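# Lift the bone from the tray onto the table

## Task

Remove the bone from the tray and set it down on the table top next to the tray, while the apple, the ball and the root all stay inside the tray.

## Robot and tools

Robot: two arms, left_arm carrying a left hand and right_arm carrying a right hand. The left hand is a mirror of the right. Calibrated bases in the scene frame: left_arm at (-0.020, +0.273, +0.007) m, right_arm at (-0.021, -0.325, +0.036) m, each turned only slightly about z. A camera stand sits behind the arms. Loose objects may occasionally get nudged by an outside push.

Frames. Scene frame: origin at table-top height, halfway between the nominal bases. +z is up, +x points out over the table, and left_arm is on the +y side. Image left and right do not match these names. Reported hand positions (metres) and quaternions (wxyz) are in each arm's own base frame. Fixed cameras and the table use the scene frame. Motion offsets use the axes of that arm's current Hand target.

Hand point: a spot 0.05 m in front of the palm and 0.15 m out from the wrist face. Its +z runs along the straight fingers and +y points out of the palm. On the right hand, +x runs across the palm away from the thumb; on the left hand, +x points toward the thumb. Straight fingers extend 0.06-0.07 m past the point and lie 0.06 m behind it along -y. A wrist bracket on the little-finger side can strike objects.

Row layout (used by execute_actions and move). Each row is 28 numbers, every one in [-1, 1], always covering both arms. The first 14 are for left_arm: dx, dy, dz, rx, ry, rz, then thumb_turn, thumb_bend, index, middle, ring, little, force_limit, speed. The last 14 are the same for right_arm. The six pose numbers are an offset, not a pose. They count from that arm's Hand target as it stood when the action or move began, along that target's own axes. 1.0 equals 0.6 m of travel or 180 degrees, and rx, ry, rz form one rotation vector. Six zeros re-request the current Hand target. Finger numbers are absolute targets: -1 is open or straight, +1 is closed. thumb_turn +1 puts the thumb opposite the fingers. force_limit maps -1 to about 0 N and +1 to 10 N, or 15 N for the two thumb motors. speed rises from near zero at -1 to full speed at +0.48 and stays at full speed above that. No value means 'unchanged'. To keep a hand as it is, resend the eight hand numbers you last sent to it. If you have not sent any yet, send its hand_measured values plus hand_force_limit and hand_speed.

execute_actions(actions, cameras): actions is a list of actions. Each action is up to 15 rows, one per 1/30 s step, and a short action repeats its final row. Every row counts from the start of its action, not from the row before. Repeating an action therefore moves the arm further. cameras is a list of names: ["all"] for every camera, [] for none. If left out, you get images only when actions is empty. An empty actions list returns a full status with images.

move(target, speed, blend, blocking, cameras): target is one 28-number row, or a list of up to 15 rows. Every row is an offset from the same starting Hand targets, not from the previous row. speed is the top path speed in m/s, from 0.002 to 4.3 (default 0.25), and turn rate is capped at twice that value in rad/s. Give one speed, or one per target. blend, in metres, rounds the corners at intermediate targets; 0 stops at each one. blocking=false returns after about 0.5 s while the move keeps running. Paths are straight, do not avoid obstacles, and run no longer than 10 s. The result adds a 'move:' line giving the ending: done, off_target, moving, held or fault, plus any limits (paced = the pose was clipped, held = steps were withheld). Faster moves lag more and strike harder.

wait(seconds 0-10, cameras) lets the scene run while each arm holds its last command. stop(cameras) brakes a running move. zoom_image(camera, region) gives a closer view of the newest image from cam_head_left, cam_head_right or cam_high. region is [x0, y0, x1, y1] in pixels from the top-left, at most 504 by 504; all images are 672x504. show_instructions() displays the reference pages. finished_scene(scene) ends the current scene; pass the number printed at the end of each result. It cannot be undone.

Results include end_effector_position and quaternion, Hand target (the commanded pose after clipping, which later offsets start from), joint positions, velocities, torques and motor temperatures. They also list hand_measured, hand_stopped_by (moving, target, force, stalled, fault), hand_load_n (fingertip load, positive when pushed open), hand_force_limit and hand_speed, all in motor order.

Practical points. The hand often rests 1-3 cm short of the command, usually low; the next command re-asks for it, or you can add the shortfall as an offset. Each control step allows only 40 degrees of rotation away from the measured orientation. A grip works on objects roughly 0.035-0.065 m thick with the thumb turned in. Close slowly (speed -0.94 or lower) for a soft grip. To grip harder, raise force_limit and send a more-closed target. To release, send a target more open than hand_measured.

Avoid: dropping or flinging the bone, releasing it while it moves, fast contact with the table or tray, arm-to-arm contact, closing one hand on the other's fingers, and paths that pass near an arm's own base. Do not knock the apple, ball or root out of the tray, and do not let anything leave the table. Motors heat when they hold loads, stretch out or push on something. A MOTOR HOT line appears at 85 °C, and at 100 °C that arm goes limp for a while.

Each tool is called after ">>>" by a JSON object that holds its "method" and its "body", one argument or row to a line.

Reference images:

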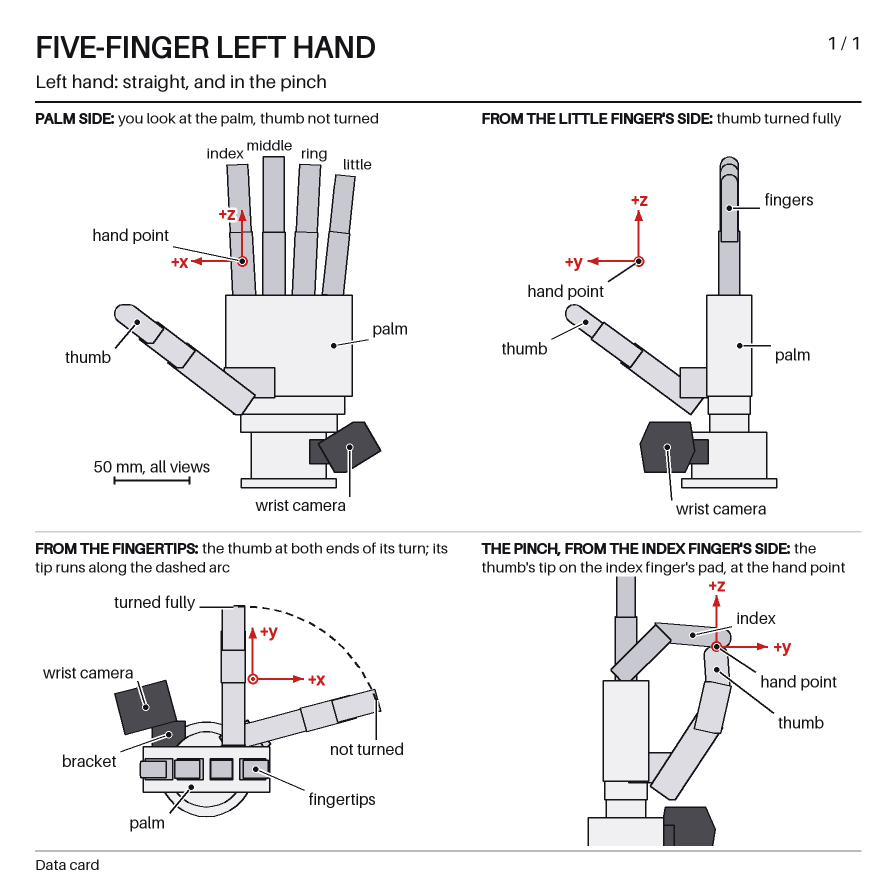

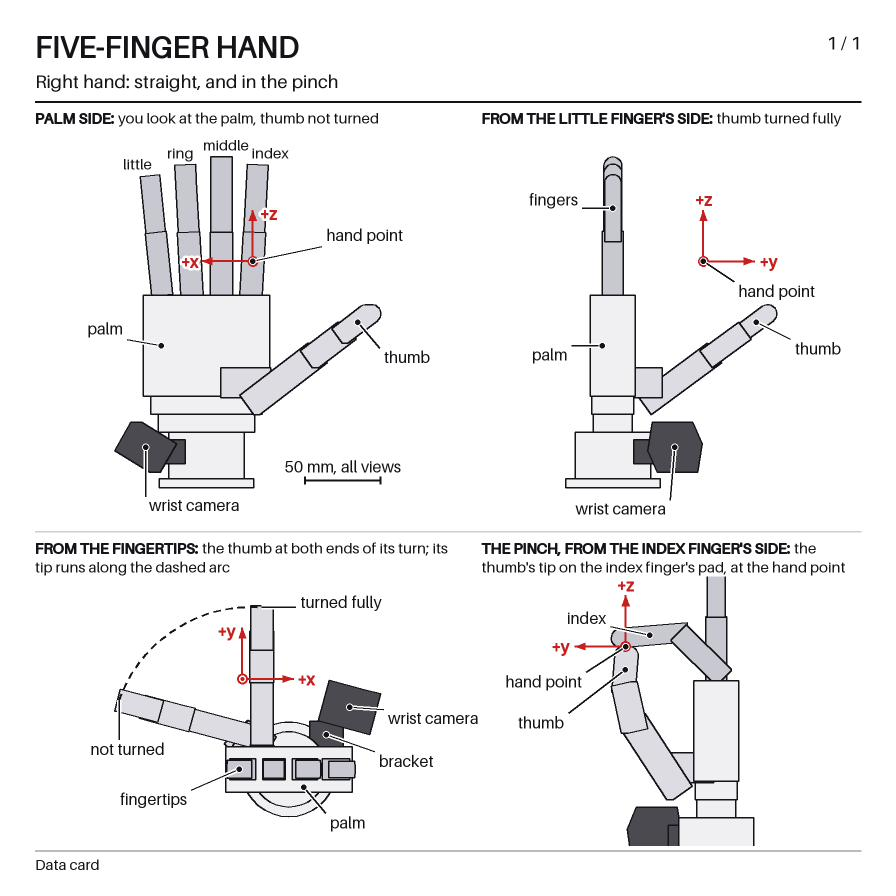

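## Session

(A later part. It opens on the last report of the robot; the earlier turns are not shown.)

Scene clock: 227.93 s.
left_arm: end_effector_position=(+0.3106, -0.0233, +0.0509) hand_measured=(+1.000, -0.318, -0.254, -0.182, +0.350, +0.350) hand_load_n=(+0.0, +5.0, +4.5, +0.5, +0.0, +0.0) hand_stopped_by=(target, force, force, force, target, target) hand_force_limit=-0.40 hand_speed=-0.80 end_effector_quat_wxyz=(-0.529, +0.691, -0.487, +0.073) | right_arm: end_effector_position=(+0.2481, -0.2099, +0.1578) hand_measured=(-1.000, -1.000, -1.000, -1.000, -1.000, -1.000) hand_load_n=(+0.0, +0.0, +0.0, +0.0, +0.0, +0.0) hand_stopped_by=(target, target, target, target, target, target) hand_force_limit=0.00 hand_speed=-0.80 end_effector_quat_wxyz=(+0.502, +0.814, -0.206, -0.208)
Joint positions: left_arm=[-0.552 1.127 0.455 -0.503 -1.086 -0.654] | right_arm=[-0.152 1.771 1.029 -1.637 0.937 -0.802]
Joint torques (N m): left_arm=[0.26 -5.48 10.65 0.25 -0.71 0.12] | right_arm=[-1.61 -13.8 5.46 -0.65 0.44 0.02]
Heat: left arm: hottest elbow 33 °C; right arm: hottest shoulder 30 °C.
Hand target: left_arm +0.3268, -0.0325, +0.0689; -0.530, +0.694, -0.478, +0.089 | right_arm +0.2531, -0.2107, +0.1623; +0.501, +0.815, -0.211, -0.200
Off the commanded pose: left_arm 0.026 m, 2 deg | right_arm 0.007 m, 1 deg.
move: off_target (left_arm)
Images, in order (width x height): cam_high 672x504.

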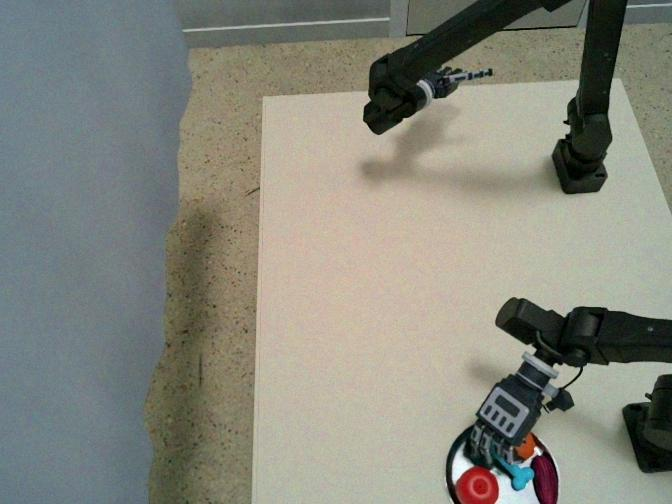

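>>> {"method": "move", "body": {
  "target": [-0.0575,-0.123,-0.0635,0,0,0,1,0.3,0.4,0.4,0.35,0.35,-0.4,-0.8,0,0,0,0,0,0,-1,-1,-1,-1,-1,-1,0,-0.8],
  "speed": 0.12,
  "cameras": ["cam_high"]
}}

>>> {"method": "zoom_image", "body": {
  "camera": "cam_high",
  "region": [430, 360, 590, 504]
}}

Scene clock: 236.13 s.
left_arm: end_effector_position=(+0.3118, -0.0241, +0.1353) hand_measured=(+1.000, -0.318, -0.254, -0.182, +0.350, +0.350) hand_load_n=(+0.5, +4.5, +4.0, +0.0, +0.0, +0.0) hand_stopped_by=(target, force, force, force, target, target) hand_force_limit=-0.40 hand_speed=-0.80 end_effector_quat_wxyz=(-0.528, +0.688, -0.493, +0.068) | right_arm: end_effector_position=(+0.2481, -0.2099, +0.1578) hand_measured=(-1.000, -1.000, -1.000, -1.000, -1.000, -1.000) hand_load_n=(+0.0, +0.0, +0.0, +0.0, +0.0, +0.0) hand_stopped_by=(target, target, target, target, target, target) hand_force_limit=0.00 hand_speed=-0.80 end_effector_quat_wxyz=(+0.502, +0.814, -0.206, -0.208)
Joint positions: left_arm=[-0.552 0.973 0.617 -0.827 -1.085 -0.643] | right_arm=[-0.152 1.771 1.029 -1.637 0.937 -0.802]
Joint torques (N m): left_arm=[0.21 -4.48 12.51 0.28 -0.76 0.02] | right_arm=[-1.61 -13.74 5.46 -0.66 0.44 0.03]
Heat: left arm: hottest elbow 33 °C; right arm: hottest shoulder 30 °C.
Hand target: left_arm +0.3266, -0.0326, +0.1589; -0.530, +0.694, -0.478, +0.089 | right_arm +0.2531, -0.2107, +0.1623; +0.501, +0.815, -0.211, -0.200
Off the commanded pose: left_arm 0.029 m, 3 deg | right_arm 0.007 m, 1 deg.
move: off_target (left_arm)
Images, in order (width x height): cam_high 672x504.

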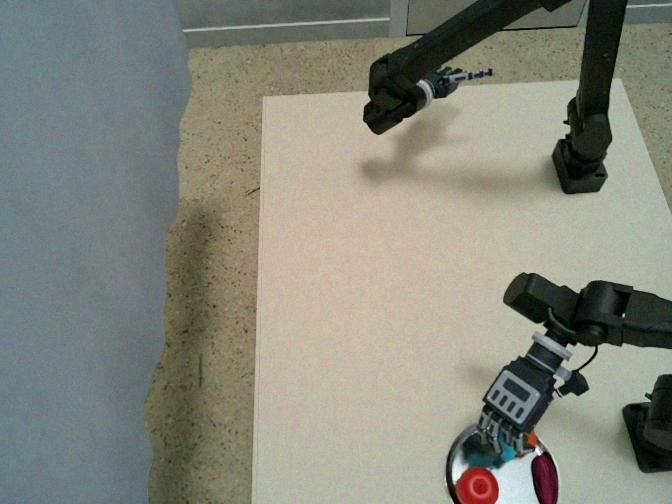

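Scaled by 3.150 from the camera's 672x504 image, which has a finer 960x720 frame.

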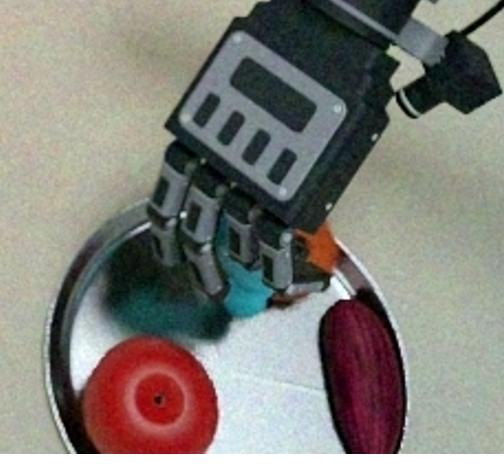

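>>> {"method": "move", "body": {
  "target": [0.249,-0.043,-0.2206,0,0,0,1,0.3,0.4,0.4,0.35,0.35,-0.4,-0.8,0,0,0,0,0,0,-1,-1,-1,-1,-1,-1,0,-0.8],
  "speed": 0.15,
  "cameras": ["all"]
}}

>>> {"method": "zoom_image", "body": {
  "camera": "cam_high",
  "region": [400, 260, 600, 460]
}}

>>> {"method": "zoom_image", "body": {
  "camera": "cam_head_right",
  "region": [180, 240, 350, 370]
}}

Scene clock: 243.80 s.
left_arm: end_effector_position=(+0.3287, -0.2174, +0.1690) hand_measured=(+1.000, -0.318, -0.254, -0.182, +0.350, +0.350) hand_load_n=(+0.0, +4.0, +3.5, +0.0, +0.0, +0.0) hand_stopped_by=(target, force, force, force, target, target) hand_force_limit=-0.40 hand_speed=-0.80 end_effector_quat_wxyz=(-0.534, +0.688, -0.485, +0.075) | right_arm: end_effector_position=(+0.2481, -0.2099, +0.1578) hand_measured=(-1.000, -1.000, -1.000, -1.000, -1.000, -1.000) hand_load_n=(+0.0, +0.0, +0.0, +0.0, +0.0, +0.0) hand_stopped_by=(target, target, target, target, target, target) hand_force_limit=0.00 hand_speed=-0.80 end_effector_quat_wxyz=(+0.502, +0.814, -0.206, -0.208)
Joint positions: left_arm=[-0.96 1.516 1.16 -1.632 -1.096 -1.559] | right_arm=[-0.152 1.771 1.029 -1.637 0.937 -0.802]
Joint torques (N m): left_arm=[-0.44 -10.64 11.02 -1.1 -0.67 -0.08] | right_arm=[-1.67 -13.86 5.48 -0.65 0.43 0.02]
Heat: left arm: hottest elbow 34 °C; right arm: hottest shoulder 30 °C.
Hand target: left_arm +0.3365, -0.2326, +0.1787; -0.530, +0.694, -0.478, +0.089 | right_arm +0.2531, -0.2107, +0.1623; +0.501, +0.815, -0.211, -0.200
Off the commanded pose: left_arm 0.020 m, 2 deg | right_arm 0.007 m, 1 deg.
move: off_target (left_arm)

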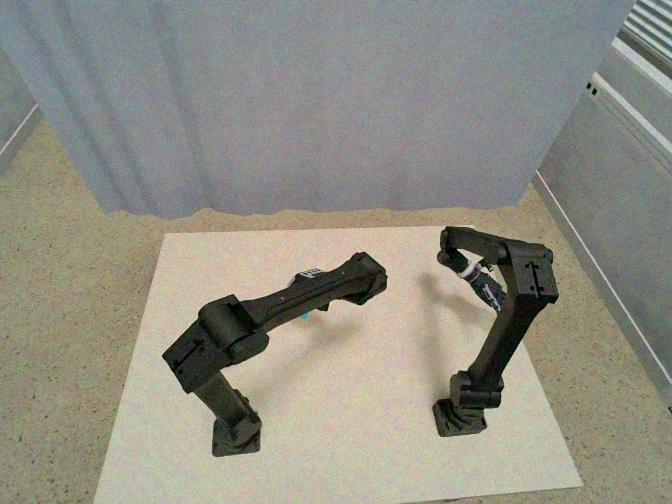

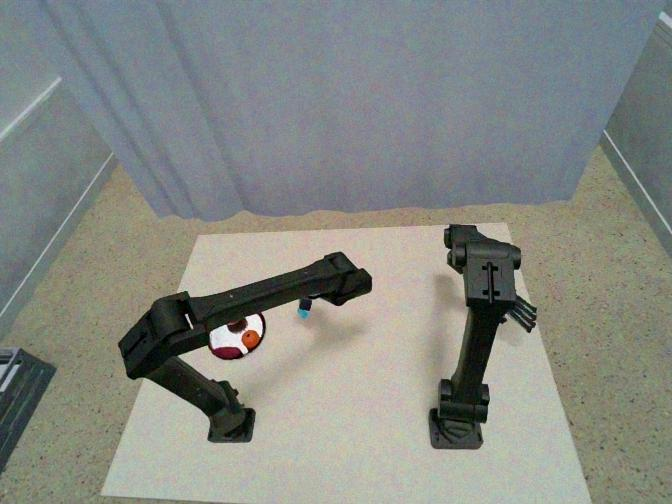

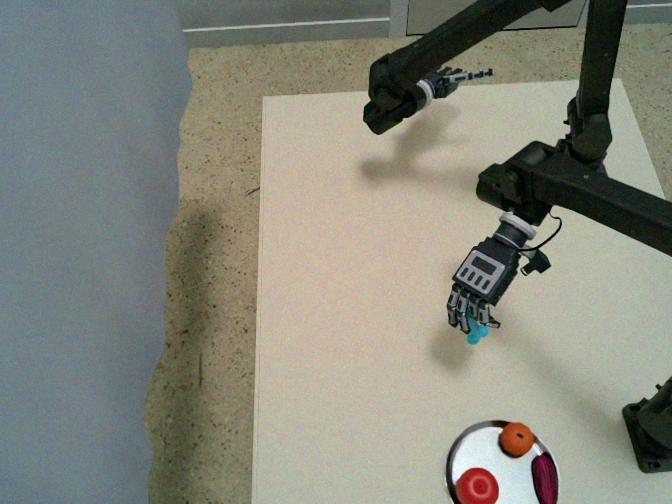

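Scaled by 2.520 from the camera's 672x504 image, which has a finer 960x720 frame.

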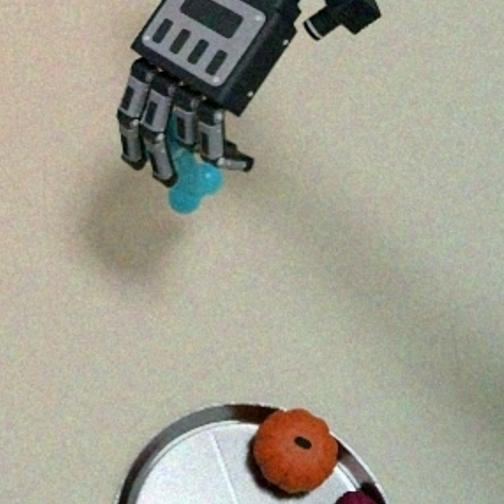

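Scaled by 2.965 from the camera's 672x504 image, which has a finer 960x720 frame.

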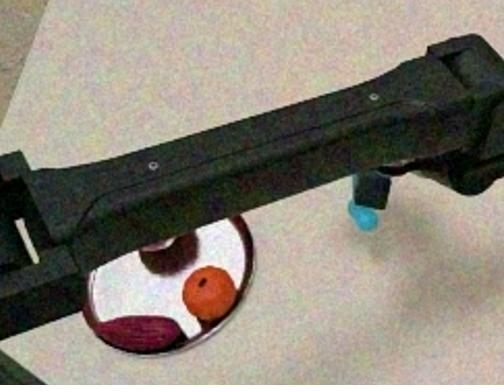

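>>> {"method": "move", "body": {
  "target": [
    [0.0575,0.123,0.0635,0,0,0,1,0.3,0.4,0.4,0.35,0.35,-0.4,-0.8,0,0,0,0,0,0,-1,-1,-1,-1,-1,-1,0,-0.8],
    [0.099,0.212,0.1093,0,0,0,1,0.3,0.4,0.4,0.35,0.35,-0.4,-0.8,0,0,0,0,0,0,-1,-1,-1,-1,-1,-1,0,-0.8]
  ],
  "speed": [0.12,0.05],
  "blend": [0.02,0],
  "cameras": ["all"]
}}

>>> {"method": "zoom_image", "body": {
  "camera": "cam_high",
  "region": [400, 260, 600, 460]
}}

>>> {"method": "zoom_image", "body": {
  "camera": "cam_head_right",
  "region": [180, 240, 350, 370]
}}

Scene clock: 252.33 s.
left_arm: end_effector_position=(+0.3392, -0.2317, +0.0315) hand_measured=(+1.000, -0.318, -0.254, -0.182, +0.350, +0.350) hand_load_n=(+0.0, +0.0, +0.0, +0.0, +0.0, +0.0) hand_stopped_by=(target, force, force, force, target, target) hand_force_limit=-0.40 hand_speed=-0.80 end_effector_quat_wxyz=(-0.530, +0.696, -0.476, +0.091) | right_arm: end_effector_position=(+0.2481, -0.2099, +0.1578) hand_measured=(-1.000, -1.000, -1.000, -1.000, -1.000, -1.000) hand_load_n=(+0.0, -0.5, +0.0, +0.0, +0.0, +0.0) hand_stopped_by=(target, target, target, target, target, target) hand_force_limit=0.00 hand_speed=-0.80 end_effector_quat_wxyz=(+0.502, +0.814, -0.206, -0.208)
Joint positions: left_arm=[-0.96 1.729 1.014 -1.24 -1.097 -1.567] | right_arm=[-0.152 1.771 1.029 -1.637 0.937 -0.802]
Joint torques (N m): left_arm=[-0.44 -12.16 5.85 -0.31 -0.62 -0.02] | right_arm=[-1.67 -13.8 5.48 -0.65 0.44 0.02]
Heat: left arm: hottest elbow 34 °C; right arm: hottest shoulder 30 °C.
Hand target: left_arm +0.3368, -0.2325, +0.0237; -0.530, +0.695, -0.478, +0.089 | right_arm +0.2531, -0.2107, +0.1623; +0.501, +0.815, -0.211, -0.200
Off the commanded pose: left_arm 0.008 m, 0 deg | right_arm 0.007 m, 1 deg.
move: done

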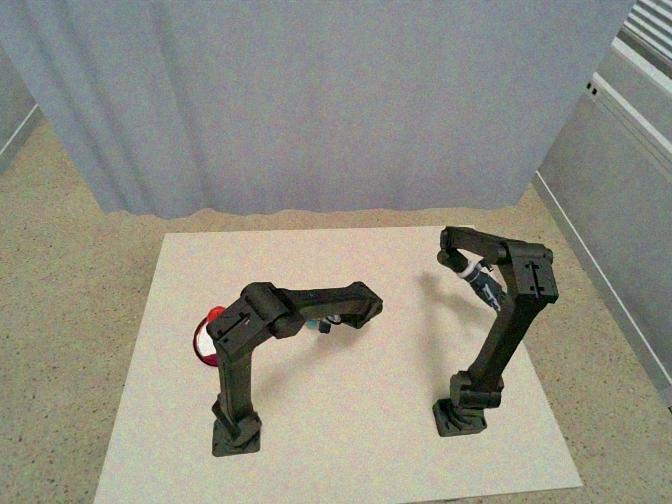

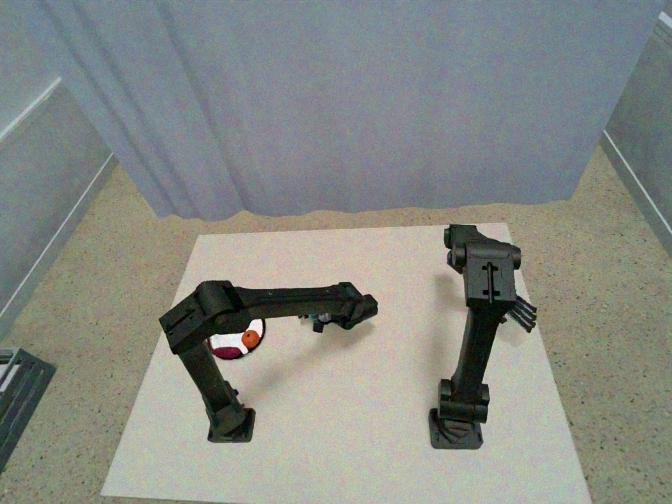

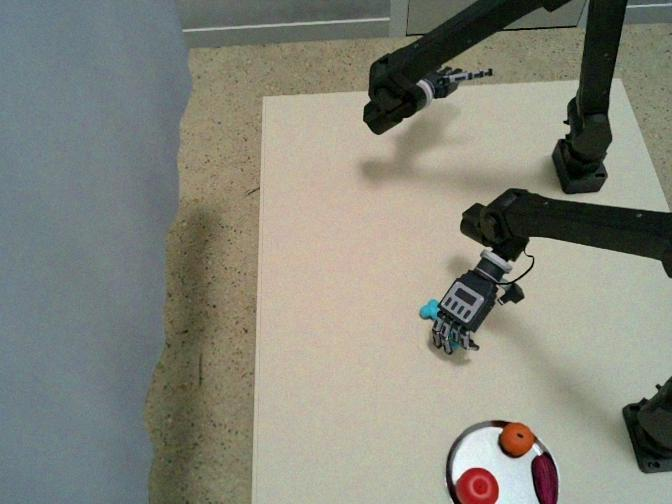

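Scaled by 2.520 from the camera's 672x504 image, which has a finer 960x720 frame.

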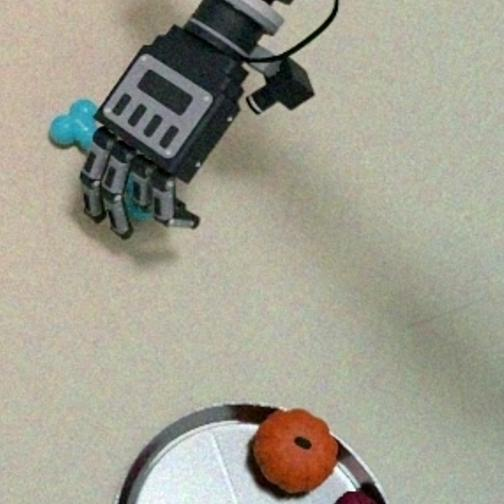

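Scaled by 2.965 from the camera's 672x504 image, which has a finer 960x720 frame.

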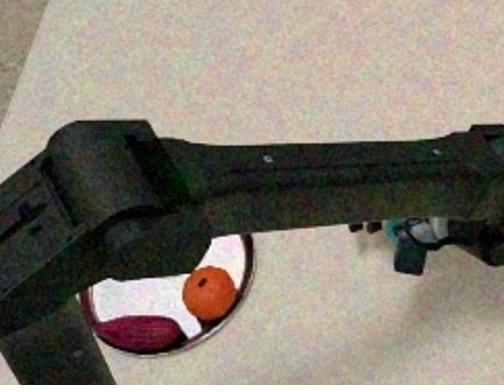

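>>> {"method": "move", "body": {
  "target": [0,0,0,0,0,0,1,-0.6,-0.4,-0.4,0.35,0.35,-0.4,-0.4,0,0,0,0,0,0,-1,-1,-1,-1,-1,-1,0,-0.8],
  "speed": 0.05,
  "cameras": ["cam_high"]
}}

>>> {"method": "move", "body": {
  "target": [-0.0639,-0.137,-0.0705,0,0,0,1,-0.6,-0.4,-0.4,0.35,0.35,-0.4,-0.4,0,0,0,0,0,0,-1,-1,-1,-1,-1,-1,0,-0.8],
  "speed": 0.1,
  "cameras": ["all"]
}}

>>> {"method": "zoom_image", "body": {
  "camera": "cam_high",
  "region": [400, 260, 600, 460]
}}

Scene clock: 257.83 s.
left_arm: end_effector_position=(+0.3416, -0.2315, +0.0353) hand_measured=(+1.000, -0.598, -0.400, -0.400, +0.350, +0.350) hand_load_n=(-1.0, -4.0, +0.0, +0.0, +0.0, -0.5) hand_stopped_by=(target, target, target, target, target, target) hand_force_limit=-0.40 hand_speed=-0.40 end_effector_quat_wxyz=(-0.534, +0.693, -0.475, +0.096) | right_arm: end_effector_position=(+0.2481, -0.2099, +0.1578) hand_measured=(-1.000, -1.000, -1.000, -1.000, -1.000, -1.000) hand_load_n=(+0.0, +0.0, +0.0, +0.0, +0.0, +0.0) hand_stopped_by=(target, target, target, target, target, target) hand_force_limit=0.00 hand_speed=-0.80 end_effector_quat_wxyz=(+0.502, +0.814, -0.206, -0.208)
Joint positions: left_arm=[-0.96 1.724 1.014 -1.24 -1.112 -1.567] | right_arm=[-0.152 1.771 1.029 -1.637 0.937 -0.802]
Joint torques (N m): left_arm=[-0.44 -11.75 5.89 -0.27 -0.11 -0.02] | right_arm=[-1.67 -13.92 5.45 -0.65 0.44 0.02]
Heat: left arm: hottest elbow 34 °C; right arm: hottest shoulder 30 °C.
Hand target: left_arm +0.3368, -0.2324, +0.0237; -0.530, +0.694, -0.478, +0.089 | right_arm +0.2531, -0.2107, +0.1623; +0.501, +0.815, -0.211, -0.200
Off the commanded pose: left_arm 0.013 m, 1 deg | right_arm 0.007 m, 1 deg.
move: off_target (left_arm)
Images, in order (width x height): cam_high 672x504.

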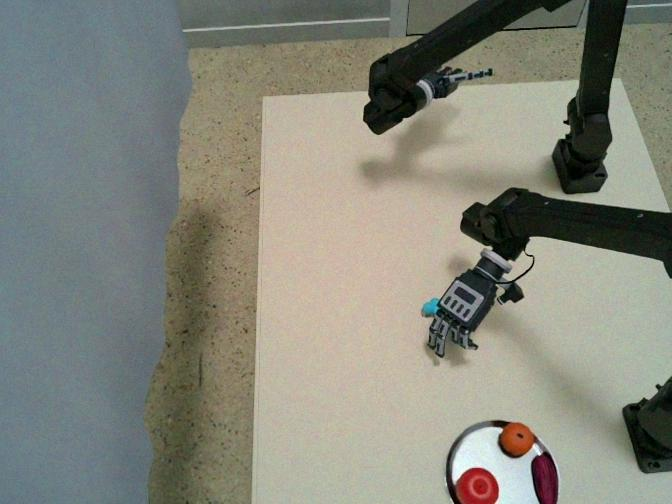

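Scene clock: 259.50 s.
left_arm: end_effector_position=(+0.3301, -0.2185, +0.1117) hand_measured=(+1.000, -0.598, -0.400, -0.400, +0.350, +0.350) hand_load_n=(+0.0, +0.0, +0.0, +0.0, +0.0, +0.0) hand_stopped_by=(target, target, target, target, target, target) hand_force_limit=-0.40 hand_speed=-0.40 end_effector_quat_wxyz=(-0.536, +0.687, -0.484, +0.074) | right_arm: end_effector_position=(+0.2481, -0.2099, +0.1578) hand_measured=(-1.000, -1.000, -1.000, -1.000, -1.000, -1.000) hand_load_n=(+0.0, +0.0, +0.0, +0.0, +0.0, +0.0) hand_stopped_by=(target, target, target, target, target, target) hand_force_limit=0.00 hand_speed=-0.80 end_effector_quat_wxyz=(+0.502, +0.814, -0.206, -0.208)
Joint positions: left_arm=[-0.96 1.591 1.079 -1.488 -1.098 -1.568] | right_arm=[-0.152 1.771 1.029 -1.637 0.937 -0.802]
Joint torques (N m): left_arm=[-0.44 -12.63 9.94 -1.03 -0.59 0] | right_arm=[-1.55 -13.86 5.48 -0.66 0.44 0.03]
Heat: left arm: hottest elbow 34 °C; right arm: hottest shoulder 30 °C.
Hand target: left_arm +0.3367, -0.2325, +0.1238; -0.530, +0.694, -0.478, +0.089 | right_arm +0.2531, -0.2107, +0.1623; +0.501, +0.815, -0.211, -0.200
Off the commanded pose: left_arm 0.020 m, 2 deg | right_arm 0.007 m, 1 deg.
move: off_target (left_arm)

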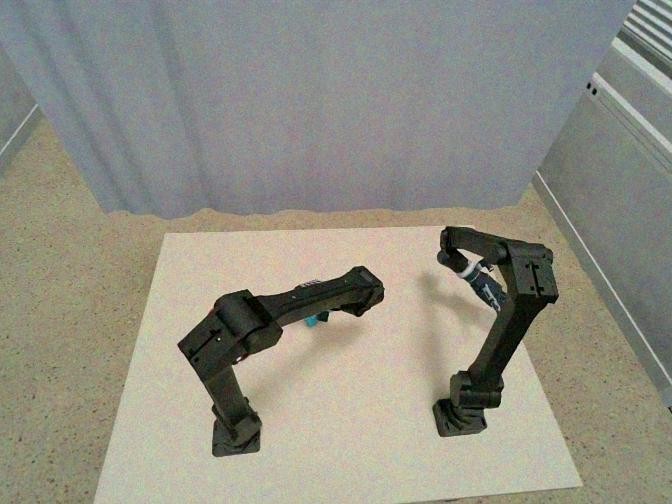

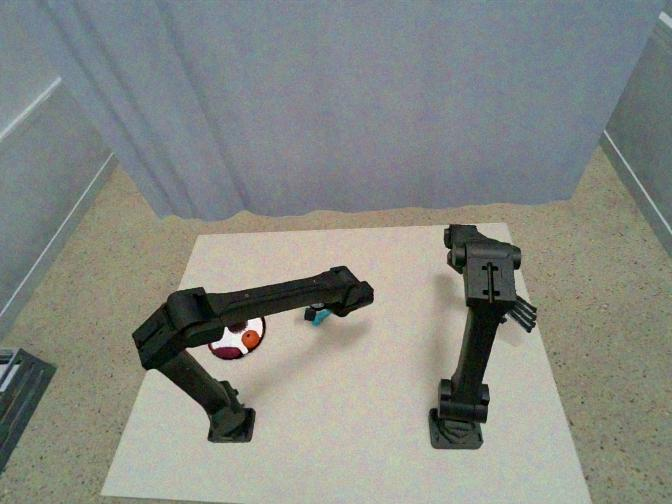

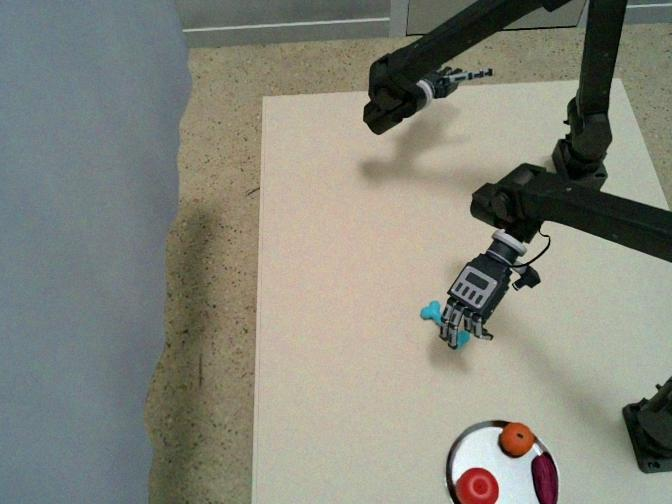

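Scaled by 2.520 from the camera's 672x504 image, which has a finer 960x720 frame.

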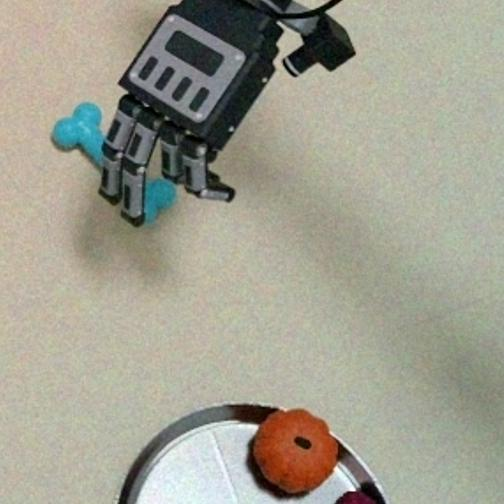

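>>> {"method": "move", "body": {
  "target": [0.0952,0.0838,0.0023,0.0847,0.016,-0.0119,1,-0.2,-0.4,-0.4,0.4,0.4,-0.4,0.2,0,0,0,0,0,0,-1,-1,-1,-1,-1,-1,0,-0.8],
  "speed": 0.1,
  "cameras": ["cam_high"]
}}

>>> {"method": "zoom_image", "body": {
  "camera": "cam_high",
  "region": [400, 260, 540, 400]
}}

Scene clock: 277.47 s.
left_arm: end_effector_position=(+0.3402, -0.2695, +0.0645) hand_measured=(+1.000, -0.200, -0.400, -0.400, +0.400, +0.400) hand_load_n=(+0.0, +0.0, +0.0, +0.0, +0.0, +0.0) hand_stopped_by=(target, target, target, target, target, target) hand_force_limit=-0.40 hand_speed=0.20 end_effector_quat_wxyz=(+0.602, -0.628, +0.460, -0.179) | right_arm: end_effector_position=(+0.2481, -0.2099, +0.1578) hand_measured=(-1.000, -1.000, -1.000, -1.000, -1.000, -1.000) hand_load_n=(+0.0, +0.0, +0.0, +0.0, +0.0, +0.0) hand_stopped_by=(target, target, target, target, target, target) hand_force_limit=0.00 hand_speed=-0.80 end_effector_quat_wxyz=(+0.502, +0.814, -0.206, -0.208)
Joint positions: left_arm=[-1.083 1.803 1.079 -1.486 -1.304 -1.883] | right_arm=[-0.152 1.771 1.029 -1.637 0.937 -0.802]
Joint torques (N m): left_arm=[-0.62 -12.69 6.52 -1.31 -0.7 -0.1] | right_arm=[-1.61 -13.74 5.46 -0.65 0.44 0.03]
Heat: left arm: hottest elbow 35 °C; right arm: hottest shoulder 30 °C.
Hand target: left_arm +0.3390, -0.2740, +0.0600; +0.604, -0.624, +0.462, -0.179 | right_arm +0.2531, -0.2107, +0.1623; +0.501, +0.815, -0.211, -0.200
Off the commanded pose: left_arm 0.006 m, 1 deg | right_arm 0.007 m, 1 deg.
move: done
Images, in order (width x height): cam_high 672x504.

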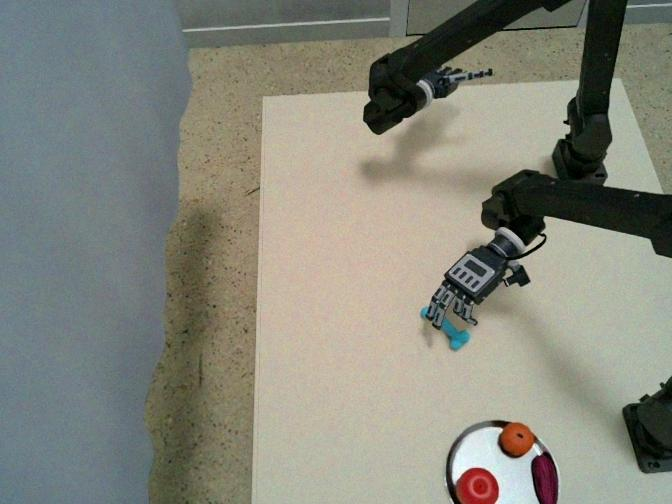

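Scaled by 3.600 from the camera's 672x504 image, which has a finer 960x720 frame.

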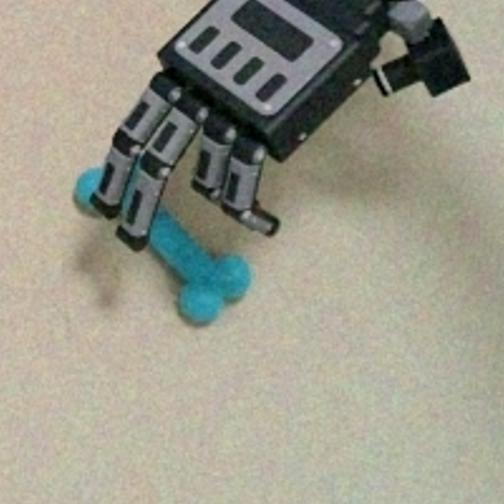

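>>> {"method": "move", "body": {
  "target": [0.0289,0.0797,0.018,0,0,0,1,-0.2,-0.4,-0.4,0.4,0.4,-0.4,0.2,0,0,0,0,0,0,-1,-1,-1,-1,-1,-1,0,-0.8],
  "speed": 0.06,
  "cameras": ["cam_high"]
}}

>>> {"method": "zoom_image", "body": {
  "camera": "cam_high",
  "region": [400, 260, 540, 400]
}}

Scene clock: 283.33 s.
left_arm: end_effector_position=(+0.3420, -0.2725, +0.0159) hand_measured=(+1.000, -0.200, -0.400, -0.400, +0.400, +0.400) hand_load_n=(+0.0, +0.5, +0.0, +0.0, +0.0, +0.0) hand_stopped_by=(target, target, target, target, target, target) hand_force_limit=-0.40 hand_speed=0.20 end_effector_quat_wxyz=(+0.603, -0.626, +0.461, -0.177) | right_arm: end_effector_position=(+0.2481, -0.2099, +0.1578) hand_measured=(-1.000, -1.000, -1.000, -1.000, -1.000, -1.000) hand_load_n=(+0.0, +0.0, +0.0, +0.0, +0.0, +0.0) hand_stopped_by=(target, target, target, target, target, target) hand_force_limit=0.00 hand_speed=-0.80 end_effector_quat_wxyz=(+0.502, +0.814, -0.206, -0.208)
Joint positions: left_arm=[-1.083 1.908 1.068 -1.381 -1.304 -1.889] | right_arm=[-0.152 1.771 1.029 -1.637 0.937 -0.802]
Joint torques (N m): left_arm=[-0.62 -13.63 4.89 -0.62 -0.68 -0.08] | right_arm=[-1.67 -13.86 5.46 -0.66 0.44 0.03]
Heat: left arm: hottest elbow 35 °C; right arm: hottest shoulder 30 °C.
Hand target: left_arm +0.3391, -0.2740, +0.0081; +0.604, -0.624, +0.462, -0.179 | right_arm +0.2531, -0.2107, +0.1623; +0.501, +0.815, -0.211, -0.200
Off the commanded pose: left_arm 0.009 m, 0 deg | right_arm 0.007 m, 1 deg.
move: done
Images, in order (width x height): cam_high 672x504.

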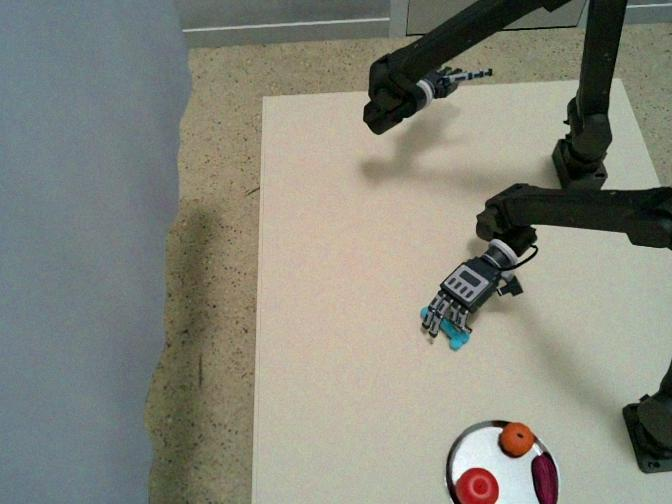

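Scaled by 3.600 from the camera's 672x504 image, which has a finer 960x720 frame.

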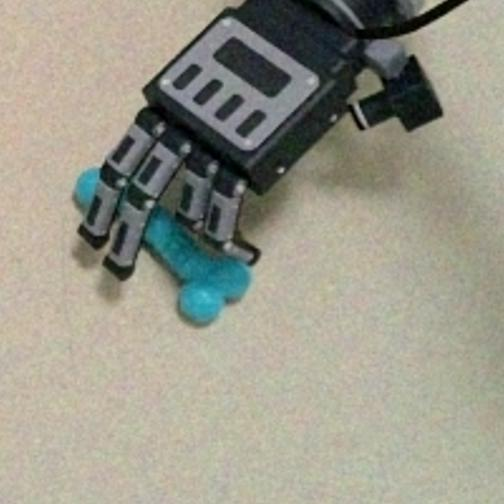

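>>> {"method": "move", "body": {
  "target": [-0.0038,0.0123,0.0028,0,0,0,1,-0.2,-0.4,-0.4,0.4,0.4,-0.4,0.2,0,0,0,0,0,0,-1,-1,-1,-1,-1,-1,0,-0.8],
  "speed": 0.05,
  "cameras": []
}}

>>> {"method": "move", "body": {
  "target": [0,0,0,0,0,0,1,0.2,0.3,0.3,0.4,0.4,-0.2,-0.7,0,0,0,0,0,0,-1,-1,-1,-1,-1,-1,0,-0.8],
  "speed": 0.05,
  "cameras": ["cam_high"]
}}

>>> {"method": "zoom_image", "body": {
  "camera": "cam_high",
  "region": [400, 260, 540, 400]
}}

Scene clock: 290.97 s.
left_arm: end_effector_position=(+0.3402, -0.2691, +0.0106) hand_measured=(+1.000, -0.200, -0.400, -0.400, +0.400, +0.400) hand_load_n=(+0.0, +0.0, +0.5, +0.0, +0.0, +0.0) hand_stopped_by=(target, target, target, target, target, target) hand_force_limit=-0.40 hand_speed=0.20 end_effector_quat_wxyz=(+0.603, -0.627, +0.460, -0.177) | right_arm: end_effector_position=(+0.2481, -0.2099, +0.1578) hand_measured=(-1.000, -1.000, -1.000, -1.000, -1.000, -1.000) hand_load_n=(+0.0, +0.0, +0.0, +0.5, +0.0, +0.0) hand_stopped_by=(target, target, target, target, target, target) hand_force_limit=0.00 hand_speed=-0.80 end_effector_quat_wxyz=(+0.502, +0.814, -0.206, -0.208)
Joint positions: left_arm=[-1.083 1.911 1.053 -1.361 -1.304 -1.89] | right_arm=[-0.152 1.771 1.029 -1.637 0.937 -0.802]
Joint torques (N m): left_arm=[-0.67 -13.33 4.67 -0.61 -0.66 -0.09] | right_arm=[-1.67 -13.92 5.46 -0.66 0.44 0.02]
Heat: left arm: hottest elbow 34 °C; right arm: hottest shoulder 30 °C.
Hand target: left_arm +0.3366, -0.2700, +0.0016; +0.604, -0.624, +0.462, -0.179 | right_arm +0.2531, -0.2107, +0.1623; +0.501, +0.815, -0.211, -0.200
Off the commanded pose: left_arm 0.010 m, 0 deg | right_arm 0.007 m, 1 deg.
move: done
No camera images: "cameras" was empty.

Scene clock: 291.73 s.
left_arm: end_effector_position=(+0.3407, -0.2694, +0.0110) hand_measured=(+1.000, +0.008, -0.018, -0.016, +0.400, +0.400) hand_load_n=(-1.5, +6.5, +7.5, +6.0, +0.0, +0.0) hand_stopped_by=(target, force, force, force, target, target) hand_force_limit=-0.20 hand_speed=-0.70 end_effector_quat_wxyz=(+0.603, -0.626, +0.460, -0.179) | right_arm: end_effector_position=(+0.2481, -0.2099, +0.1578) hand_measured=(-1.000, -1.000, -1.000, -1.000, -1.000, -1.000) hand_load_n=(+0.0, +0.0, +0.0, +0.0, +0.0, +0.0) hand_stopped_by=(target, target, target, target, target, target) hand_force_limit=0.00 hand_speed=-0.80 end_effector_quat_wxyz=(+0.502, +0.814, -0.206, -0.208)
Joint positions: left_arm=[-1.083 1.911 1.053 -1.361 -1.307 -1.891] | right_arm=[-0.152 1.771 1.029 -1.637 0.937 -0.802]
Joint torques (N m): left_arm=[-0.73 -13.33 4.68 -0.57 -0.55 -0.08] | right_arm=[-1.61 -13.86 5.48 -0.66 0.44 0.02]
Heat: left arm: hottest elbow 34 °C; right arm: hottest shoulder 30 °C.
Hand target: left_arm +0.3366, -0.2700, +0.0016; +0.604, -0.624, +0.462, -0.179 | right_arm +0.2531, -0.2107, +0.1623; +0.501, +0.815, -0.211, -0.200
Off the commanded pose: left_arm 0.010 m, 0 deg | right_arm 0.007 m, 1 deg.
move: done
Images, in order (width x height): cam_high 672x504.

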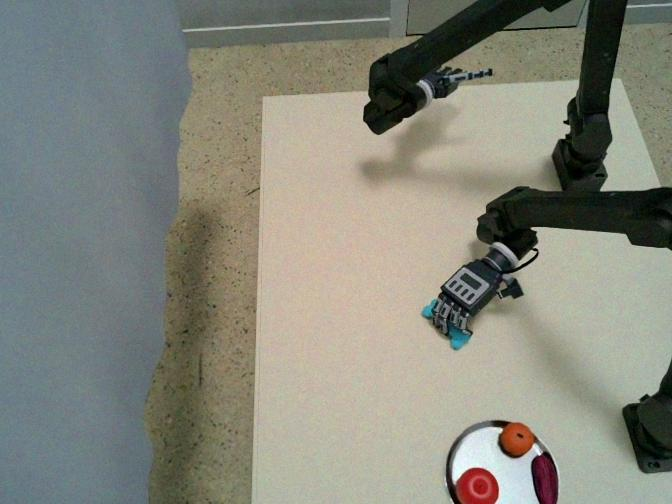

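Scaled by 3.600 from the camera's 672x504 image, which has a finer 960x720 frame.

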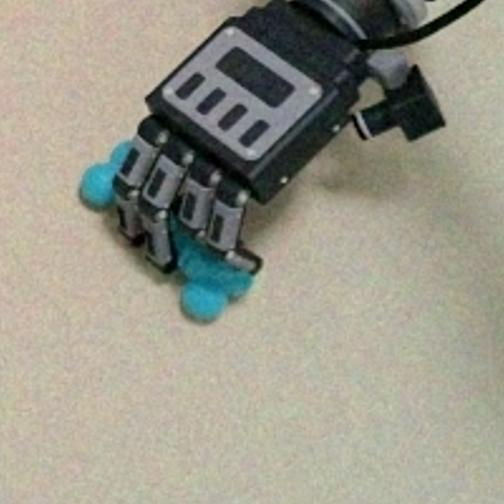

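>>> {"method": "move", "body": {
  "target": [-0.0389,-0.1072,-0.0243,0,0,0,1,0.2,0.3,0.3,0.4,0.4,-0.2,-0.7,0,0,0,0,0,0,-1,-1,-1,-1,-1,-1,0,-0.8],
  "speed": 0.1,
  "cameras": ["cam_high"]
}}

>>> {"method": "zoom_image", "body": {
  "camera": "cam_high",
  "region": [400, 240, 540, 380]
}}

Scene clock: 296.07 s.
left_arm: end_effector_position=(+0.3336, -0.2566, +0.0623) hand_measured=(+1.000, +0.008, -0.018, -0.016, +0.400, +0.400) hand_load_n=(-1.5, +5.5, +7.5, +5.0, +0.5, +0.0) hand_stopped_by=(target, force, force, force, target, target) hand_force_limit=-0.20 hand_speed=-0.70 end_effector_quat_wxyz=(+0.609, -0.618, +0.469, -0.164) | right_arm: end_effector_position=(+0.2481, -0.2099, +0.1578) hand_measured=(-1.000, -1.000, -1.000, -1.000, -1.000, -1.000) hand_load_n=(+0.0, +0.0, +0.0, +0.0, +0.0, +0.0) hand_stopped_by=(target, target, target, target, target, target) hand_force_limit=0.00 hand_speed=-0.80 end_effector_quat_wxyz=(+0.502, +0.814, -0.206, -0.208)
Joint positions: left_arm=[-1.083 1.799 1.053 -1.513 -1.305 -1.891] | right_arm=[-0.152 1.771 1.029 -1.637 0.937 -0.802]
Joint torques (N m): left_arm=[-0.67 -14.62 7.75 -1.39 -0.62 -0.08] | right_arm=[-1.61 -13.68 5.45 -0.66 0.45 0.02]
Heat: left arm: hottest elbow 33 °C; right arm: hottest shoulder 30 °C.
Hand target: left_arm +0.3365, -0.2701, +0.0717; +0.604, -0.624, +0.462, -0.179 | right_arm +0.2531, -0.2107, +0.1623; +0.501, +0.815, -0.211, -0.200
Off the commanded pose: left_arm 0.017 m, 2 deg | right_arm 0.007 m, 1 deg.
move: off_target (left_arm)
Images, in order (width x height): cam_high 672x504.

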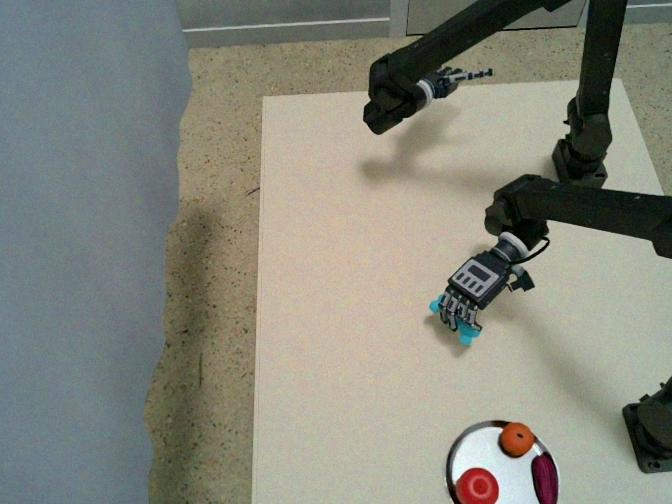

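Scaled by 3.600 from the camera's 672x504 image, which has a finer 960x720 frame.

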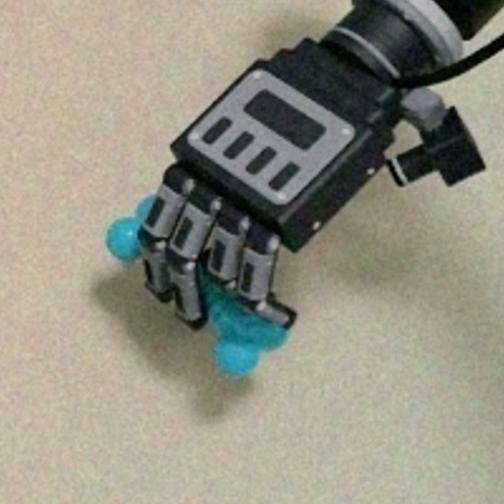

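>>> {"method": "move", "body": {
  "target": [0.0367,0.1011,0.0229,0,0,0,1,0.2,0.3,0.3,0.4,0.4,-0.2,-0.7,0,0,0,0,0,0,-1,-1,-1,-1,-1,-1,0,-0.8],
  "speed": 0.06,
  "cameras": []
}}

>>> {"method": "move", "body": {
  "target": [0,0,0,0,0,0,1,-0.2,-0.4,-0.4,0.4,0.4,-0.2,-0.4,0,0,0,0,0,0,-1,-1,-1,-1,-1,-1,0,-0.8],
  "speed": 0.05,
  "cameras": []
}}

>>> {"method": "move", "body": {
  "target": [-0.0556,-0.1532,-0.0347,0,0,0,1,-0.2,-0.4,-0.4,0.4,0.4,-0.2,-0.4,0,0,0,0,0,0,-1,-1,-1,-1,-1,-1,0,-0.8],
  "speed": 0.15,
  "cameras": ["cam_high"]
}}

Scene clock: 304.33 s.
left_arm: end_effector_position=(+0.3397, -0.2684, +0.0122) hand_measured=(+1.000, +0.008, -0.018, -0.016, +0.400, +0.400) hand_load_n=(-1.5, +5.5, +7.5, +5.0, +0.5, +0.0) hand_stopped_by=(target, force, force, force, target, target) hand_force_limit=-0.20 hand_speed=-0.70 end_effector_quat_wxyz=(+0.604, -0.626, +0.461, -0.176) | right_arm: end_effector_position=(+0.2481, -0.2099, +0.1578) hand_measured=(-1.000, -1.000, -1.000, -1.000, -1.000, -1.000) hand_load_n=(+0.0, +0.0, +0.0, +0.0, +0.0, +0.0) hand_stopped_by=(target, target, target, target, target, target) hand_force_limit=0.00 hand_speed=-0.80 end_effector_quat_wxyz=(+0.502, +0.814, -0.206, -0.208)
Joint positions: left_arm=[-1.083 1.909 1.053 -1.37 -1.304 -1.893] | right_arm=[-0.152 1.771 1.029 -1.637 0.937 -0.802]
Joint torques (N m): left_arm=[-0.67 -13.68 4.78 -0.61 -0.65 -0.07] | right_arm=[-1.55 -13.68 5.48 -0.68 0.43 0.02]
Heat: left arm: hottest elbow 33 °C; right arm: hottest shoulder 30 °C.
Hand target: left_arm +0.3366, -0.2700, +0.0056; +0.604, -0.624, +0.462, -0.179 | right_arm +0.2531, -0.2107, +0.1623; +0.501, +0.815, -0.211, -0.200
Off the commanded pose: left_arm 0.007 m, 0 deg | right_arm 0.007 m, 1 deg.
move: done
No camera images: "cameras" was empty.

Scene clock: 304.87 s.
left_arm: end_effector_position=(+0.3396, -0.2684, +0.0121) hand_measured=(+1.000, -0.200, -0.400, -0.400, +0.400, +0.400) hand_load_n=(+0.0, +0.0, +0.0, +0.0, +0.0, +0.0) hand_stopped_by=(target, target, target, target, target, target) hand_force_limit=-0.20 hand_speed=-0.40 end_effector_quat_wxyz=(+0.604, -0.626, +0.461, -0.176) | right_arm: end_effector_position=(+0.2481, -0.2099, +0.1578) hand_measured=(-1.000, -1.000, -1.000, -1.000, -1.000, -1.000) hand_load_n=(+0.0, +0.0, +0.0, +0.0, +0.0, +0.5) hand_stopped_by=(target, target, target, target, target, target) hand_force_limit=0.00 hand_speed=-0.80 end_effector_quat_wxyz=(+0.502, +0.814, -0.206, -0.208)
Joint positions: left_arm=[-1.083 1.909 1.053 -1.37 -1.304 -1.893] | right_arm=[-0.152 1.771 1.029 -1.637 0.937 -0.802]
Joint torques (N m): left_arm=[-0.67 -13.74 4.79 -0.61 -0.66 -0.07] | right_arm=[-1.67 -13.8 5.46 -0.65 0.44 0.02]
Heat: left arm: hottest elbow 32 °C; right arm: hottest shoulder 30 °C.
Hand target: left_arm +0.3366, -0.2700, +0.0055; +0.604, -0.624, +0.462, -0.179 | right_arm +0.2531, -0.2107, +0.1623; +0.501, +0.815, -0.211, -0.200
Off the commanded pose: left_arm 0.007 m, 0 deg | right_arm 0.007 m, 1 deg.
move: done
No camera images: "cameras" was empty.

Scene clock: 306.33 s.
left_arm: end_effector_position=(+0.3328, -0.2553, +0.0973) hand_measured=(+1.000, -0.200, -0.400, -0.400, +0.400, +0.400) hand_load_n=(+0.0, +0.0, +0.0, +0.0, +0.0, +0.0) hand_stopped_by=(target, target, target, target, target, target) hand_force_limit=-0.20 hand_speed=-0.40 end_effector_quat_wxyz=(+0.609, -0.618, +0.468, -0.165) | right_arm: end_effector_position=(+0.2481, -0.2099, +0.1578) hand_measured=(-1.000, -1.000, -1.000, -1.000, -1.000, -1.000) hand_load_n=(+0.0, +0.0, +0.0, +0.0, +0.0, +0.0) hand_stopped_by=(target, target, target, target, target, target) hand_force_limit=0.00 hand_speed=-0.80 end_effector_quat_wxyz=(+0.502, +0.814, -0.206, -0.208)
Joint positions: left_arm=[-1.083 1.734 1.076 -1.601 -1.305 -1.893] | right_arm=[-0.152 1.771 1.029 -1.637 0.937 -0.802]
Joint torques (N m): left_arm=[-0.67 -13.45 8.7 -1.39 -0.6 -0.05] | right_arm=[-1.67 -13.8 5.48 -0.66 0.44 0.03]
Heat: left arm: hottest elbow 32 °C; right arm: hottest shoulder 30 °C.
Hand target: left_arm +0.3365, -0.2701, +0.1057; +0.604, -0.624, +0.462, -0.179 | right_arm +0.2531, -0.2107, +0.1623; +0.501, +0.815, -0.211, -0.200
Off the commanded pose: left_arm 0.017 m, 2 deg | right_arm 0.007 m, 1 deg.
move: off_target (left_arm)
Images, in order (width x height): cam_high 672x504.

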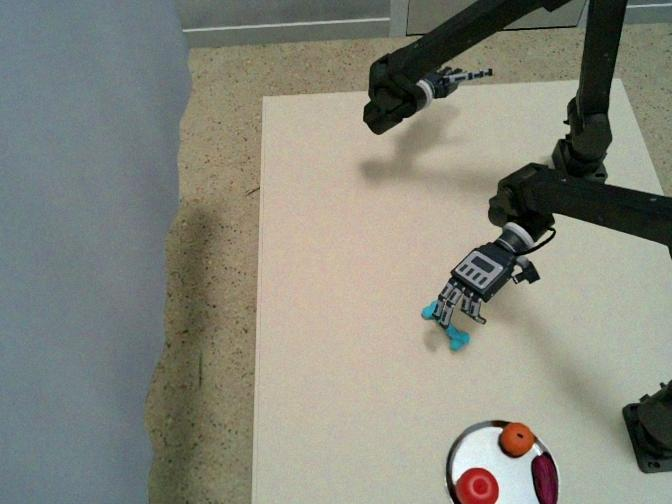

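>>> {"method": "finished_scene", "body": {
  "scene": 1
}}

The scene is finished: the task was done.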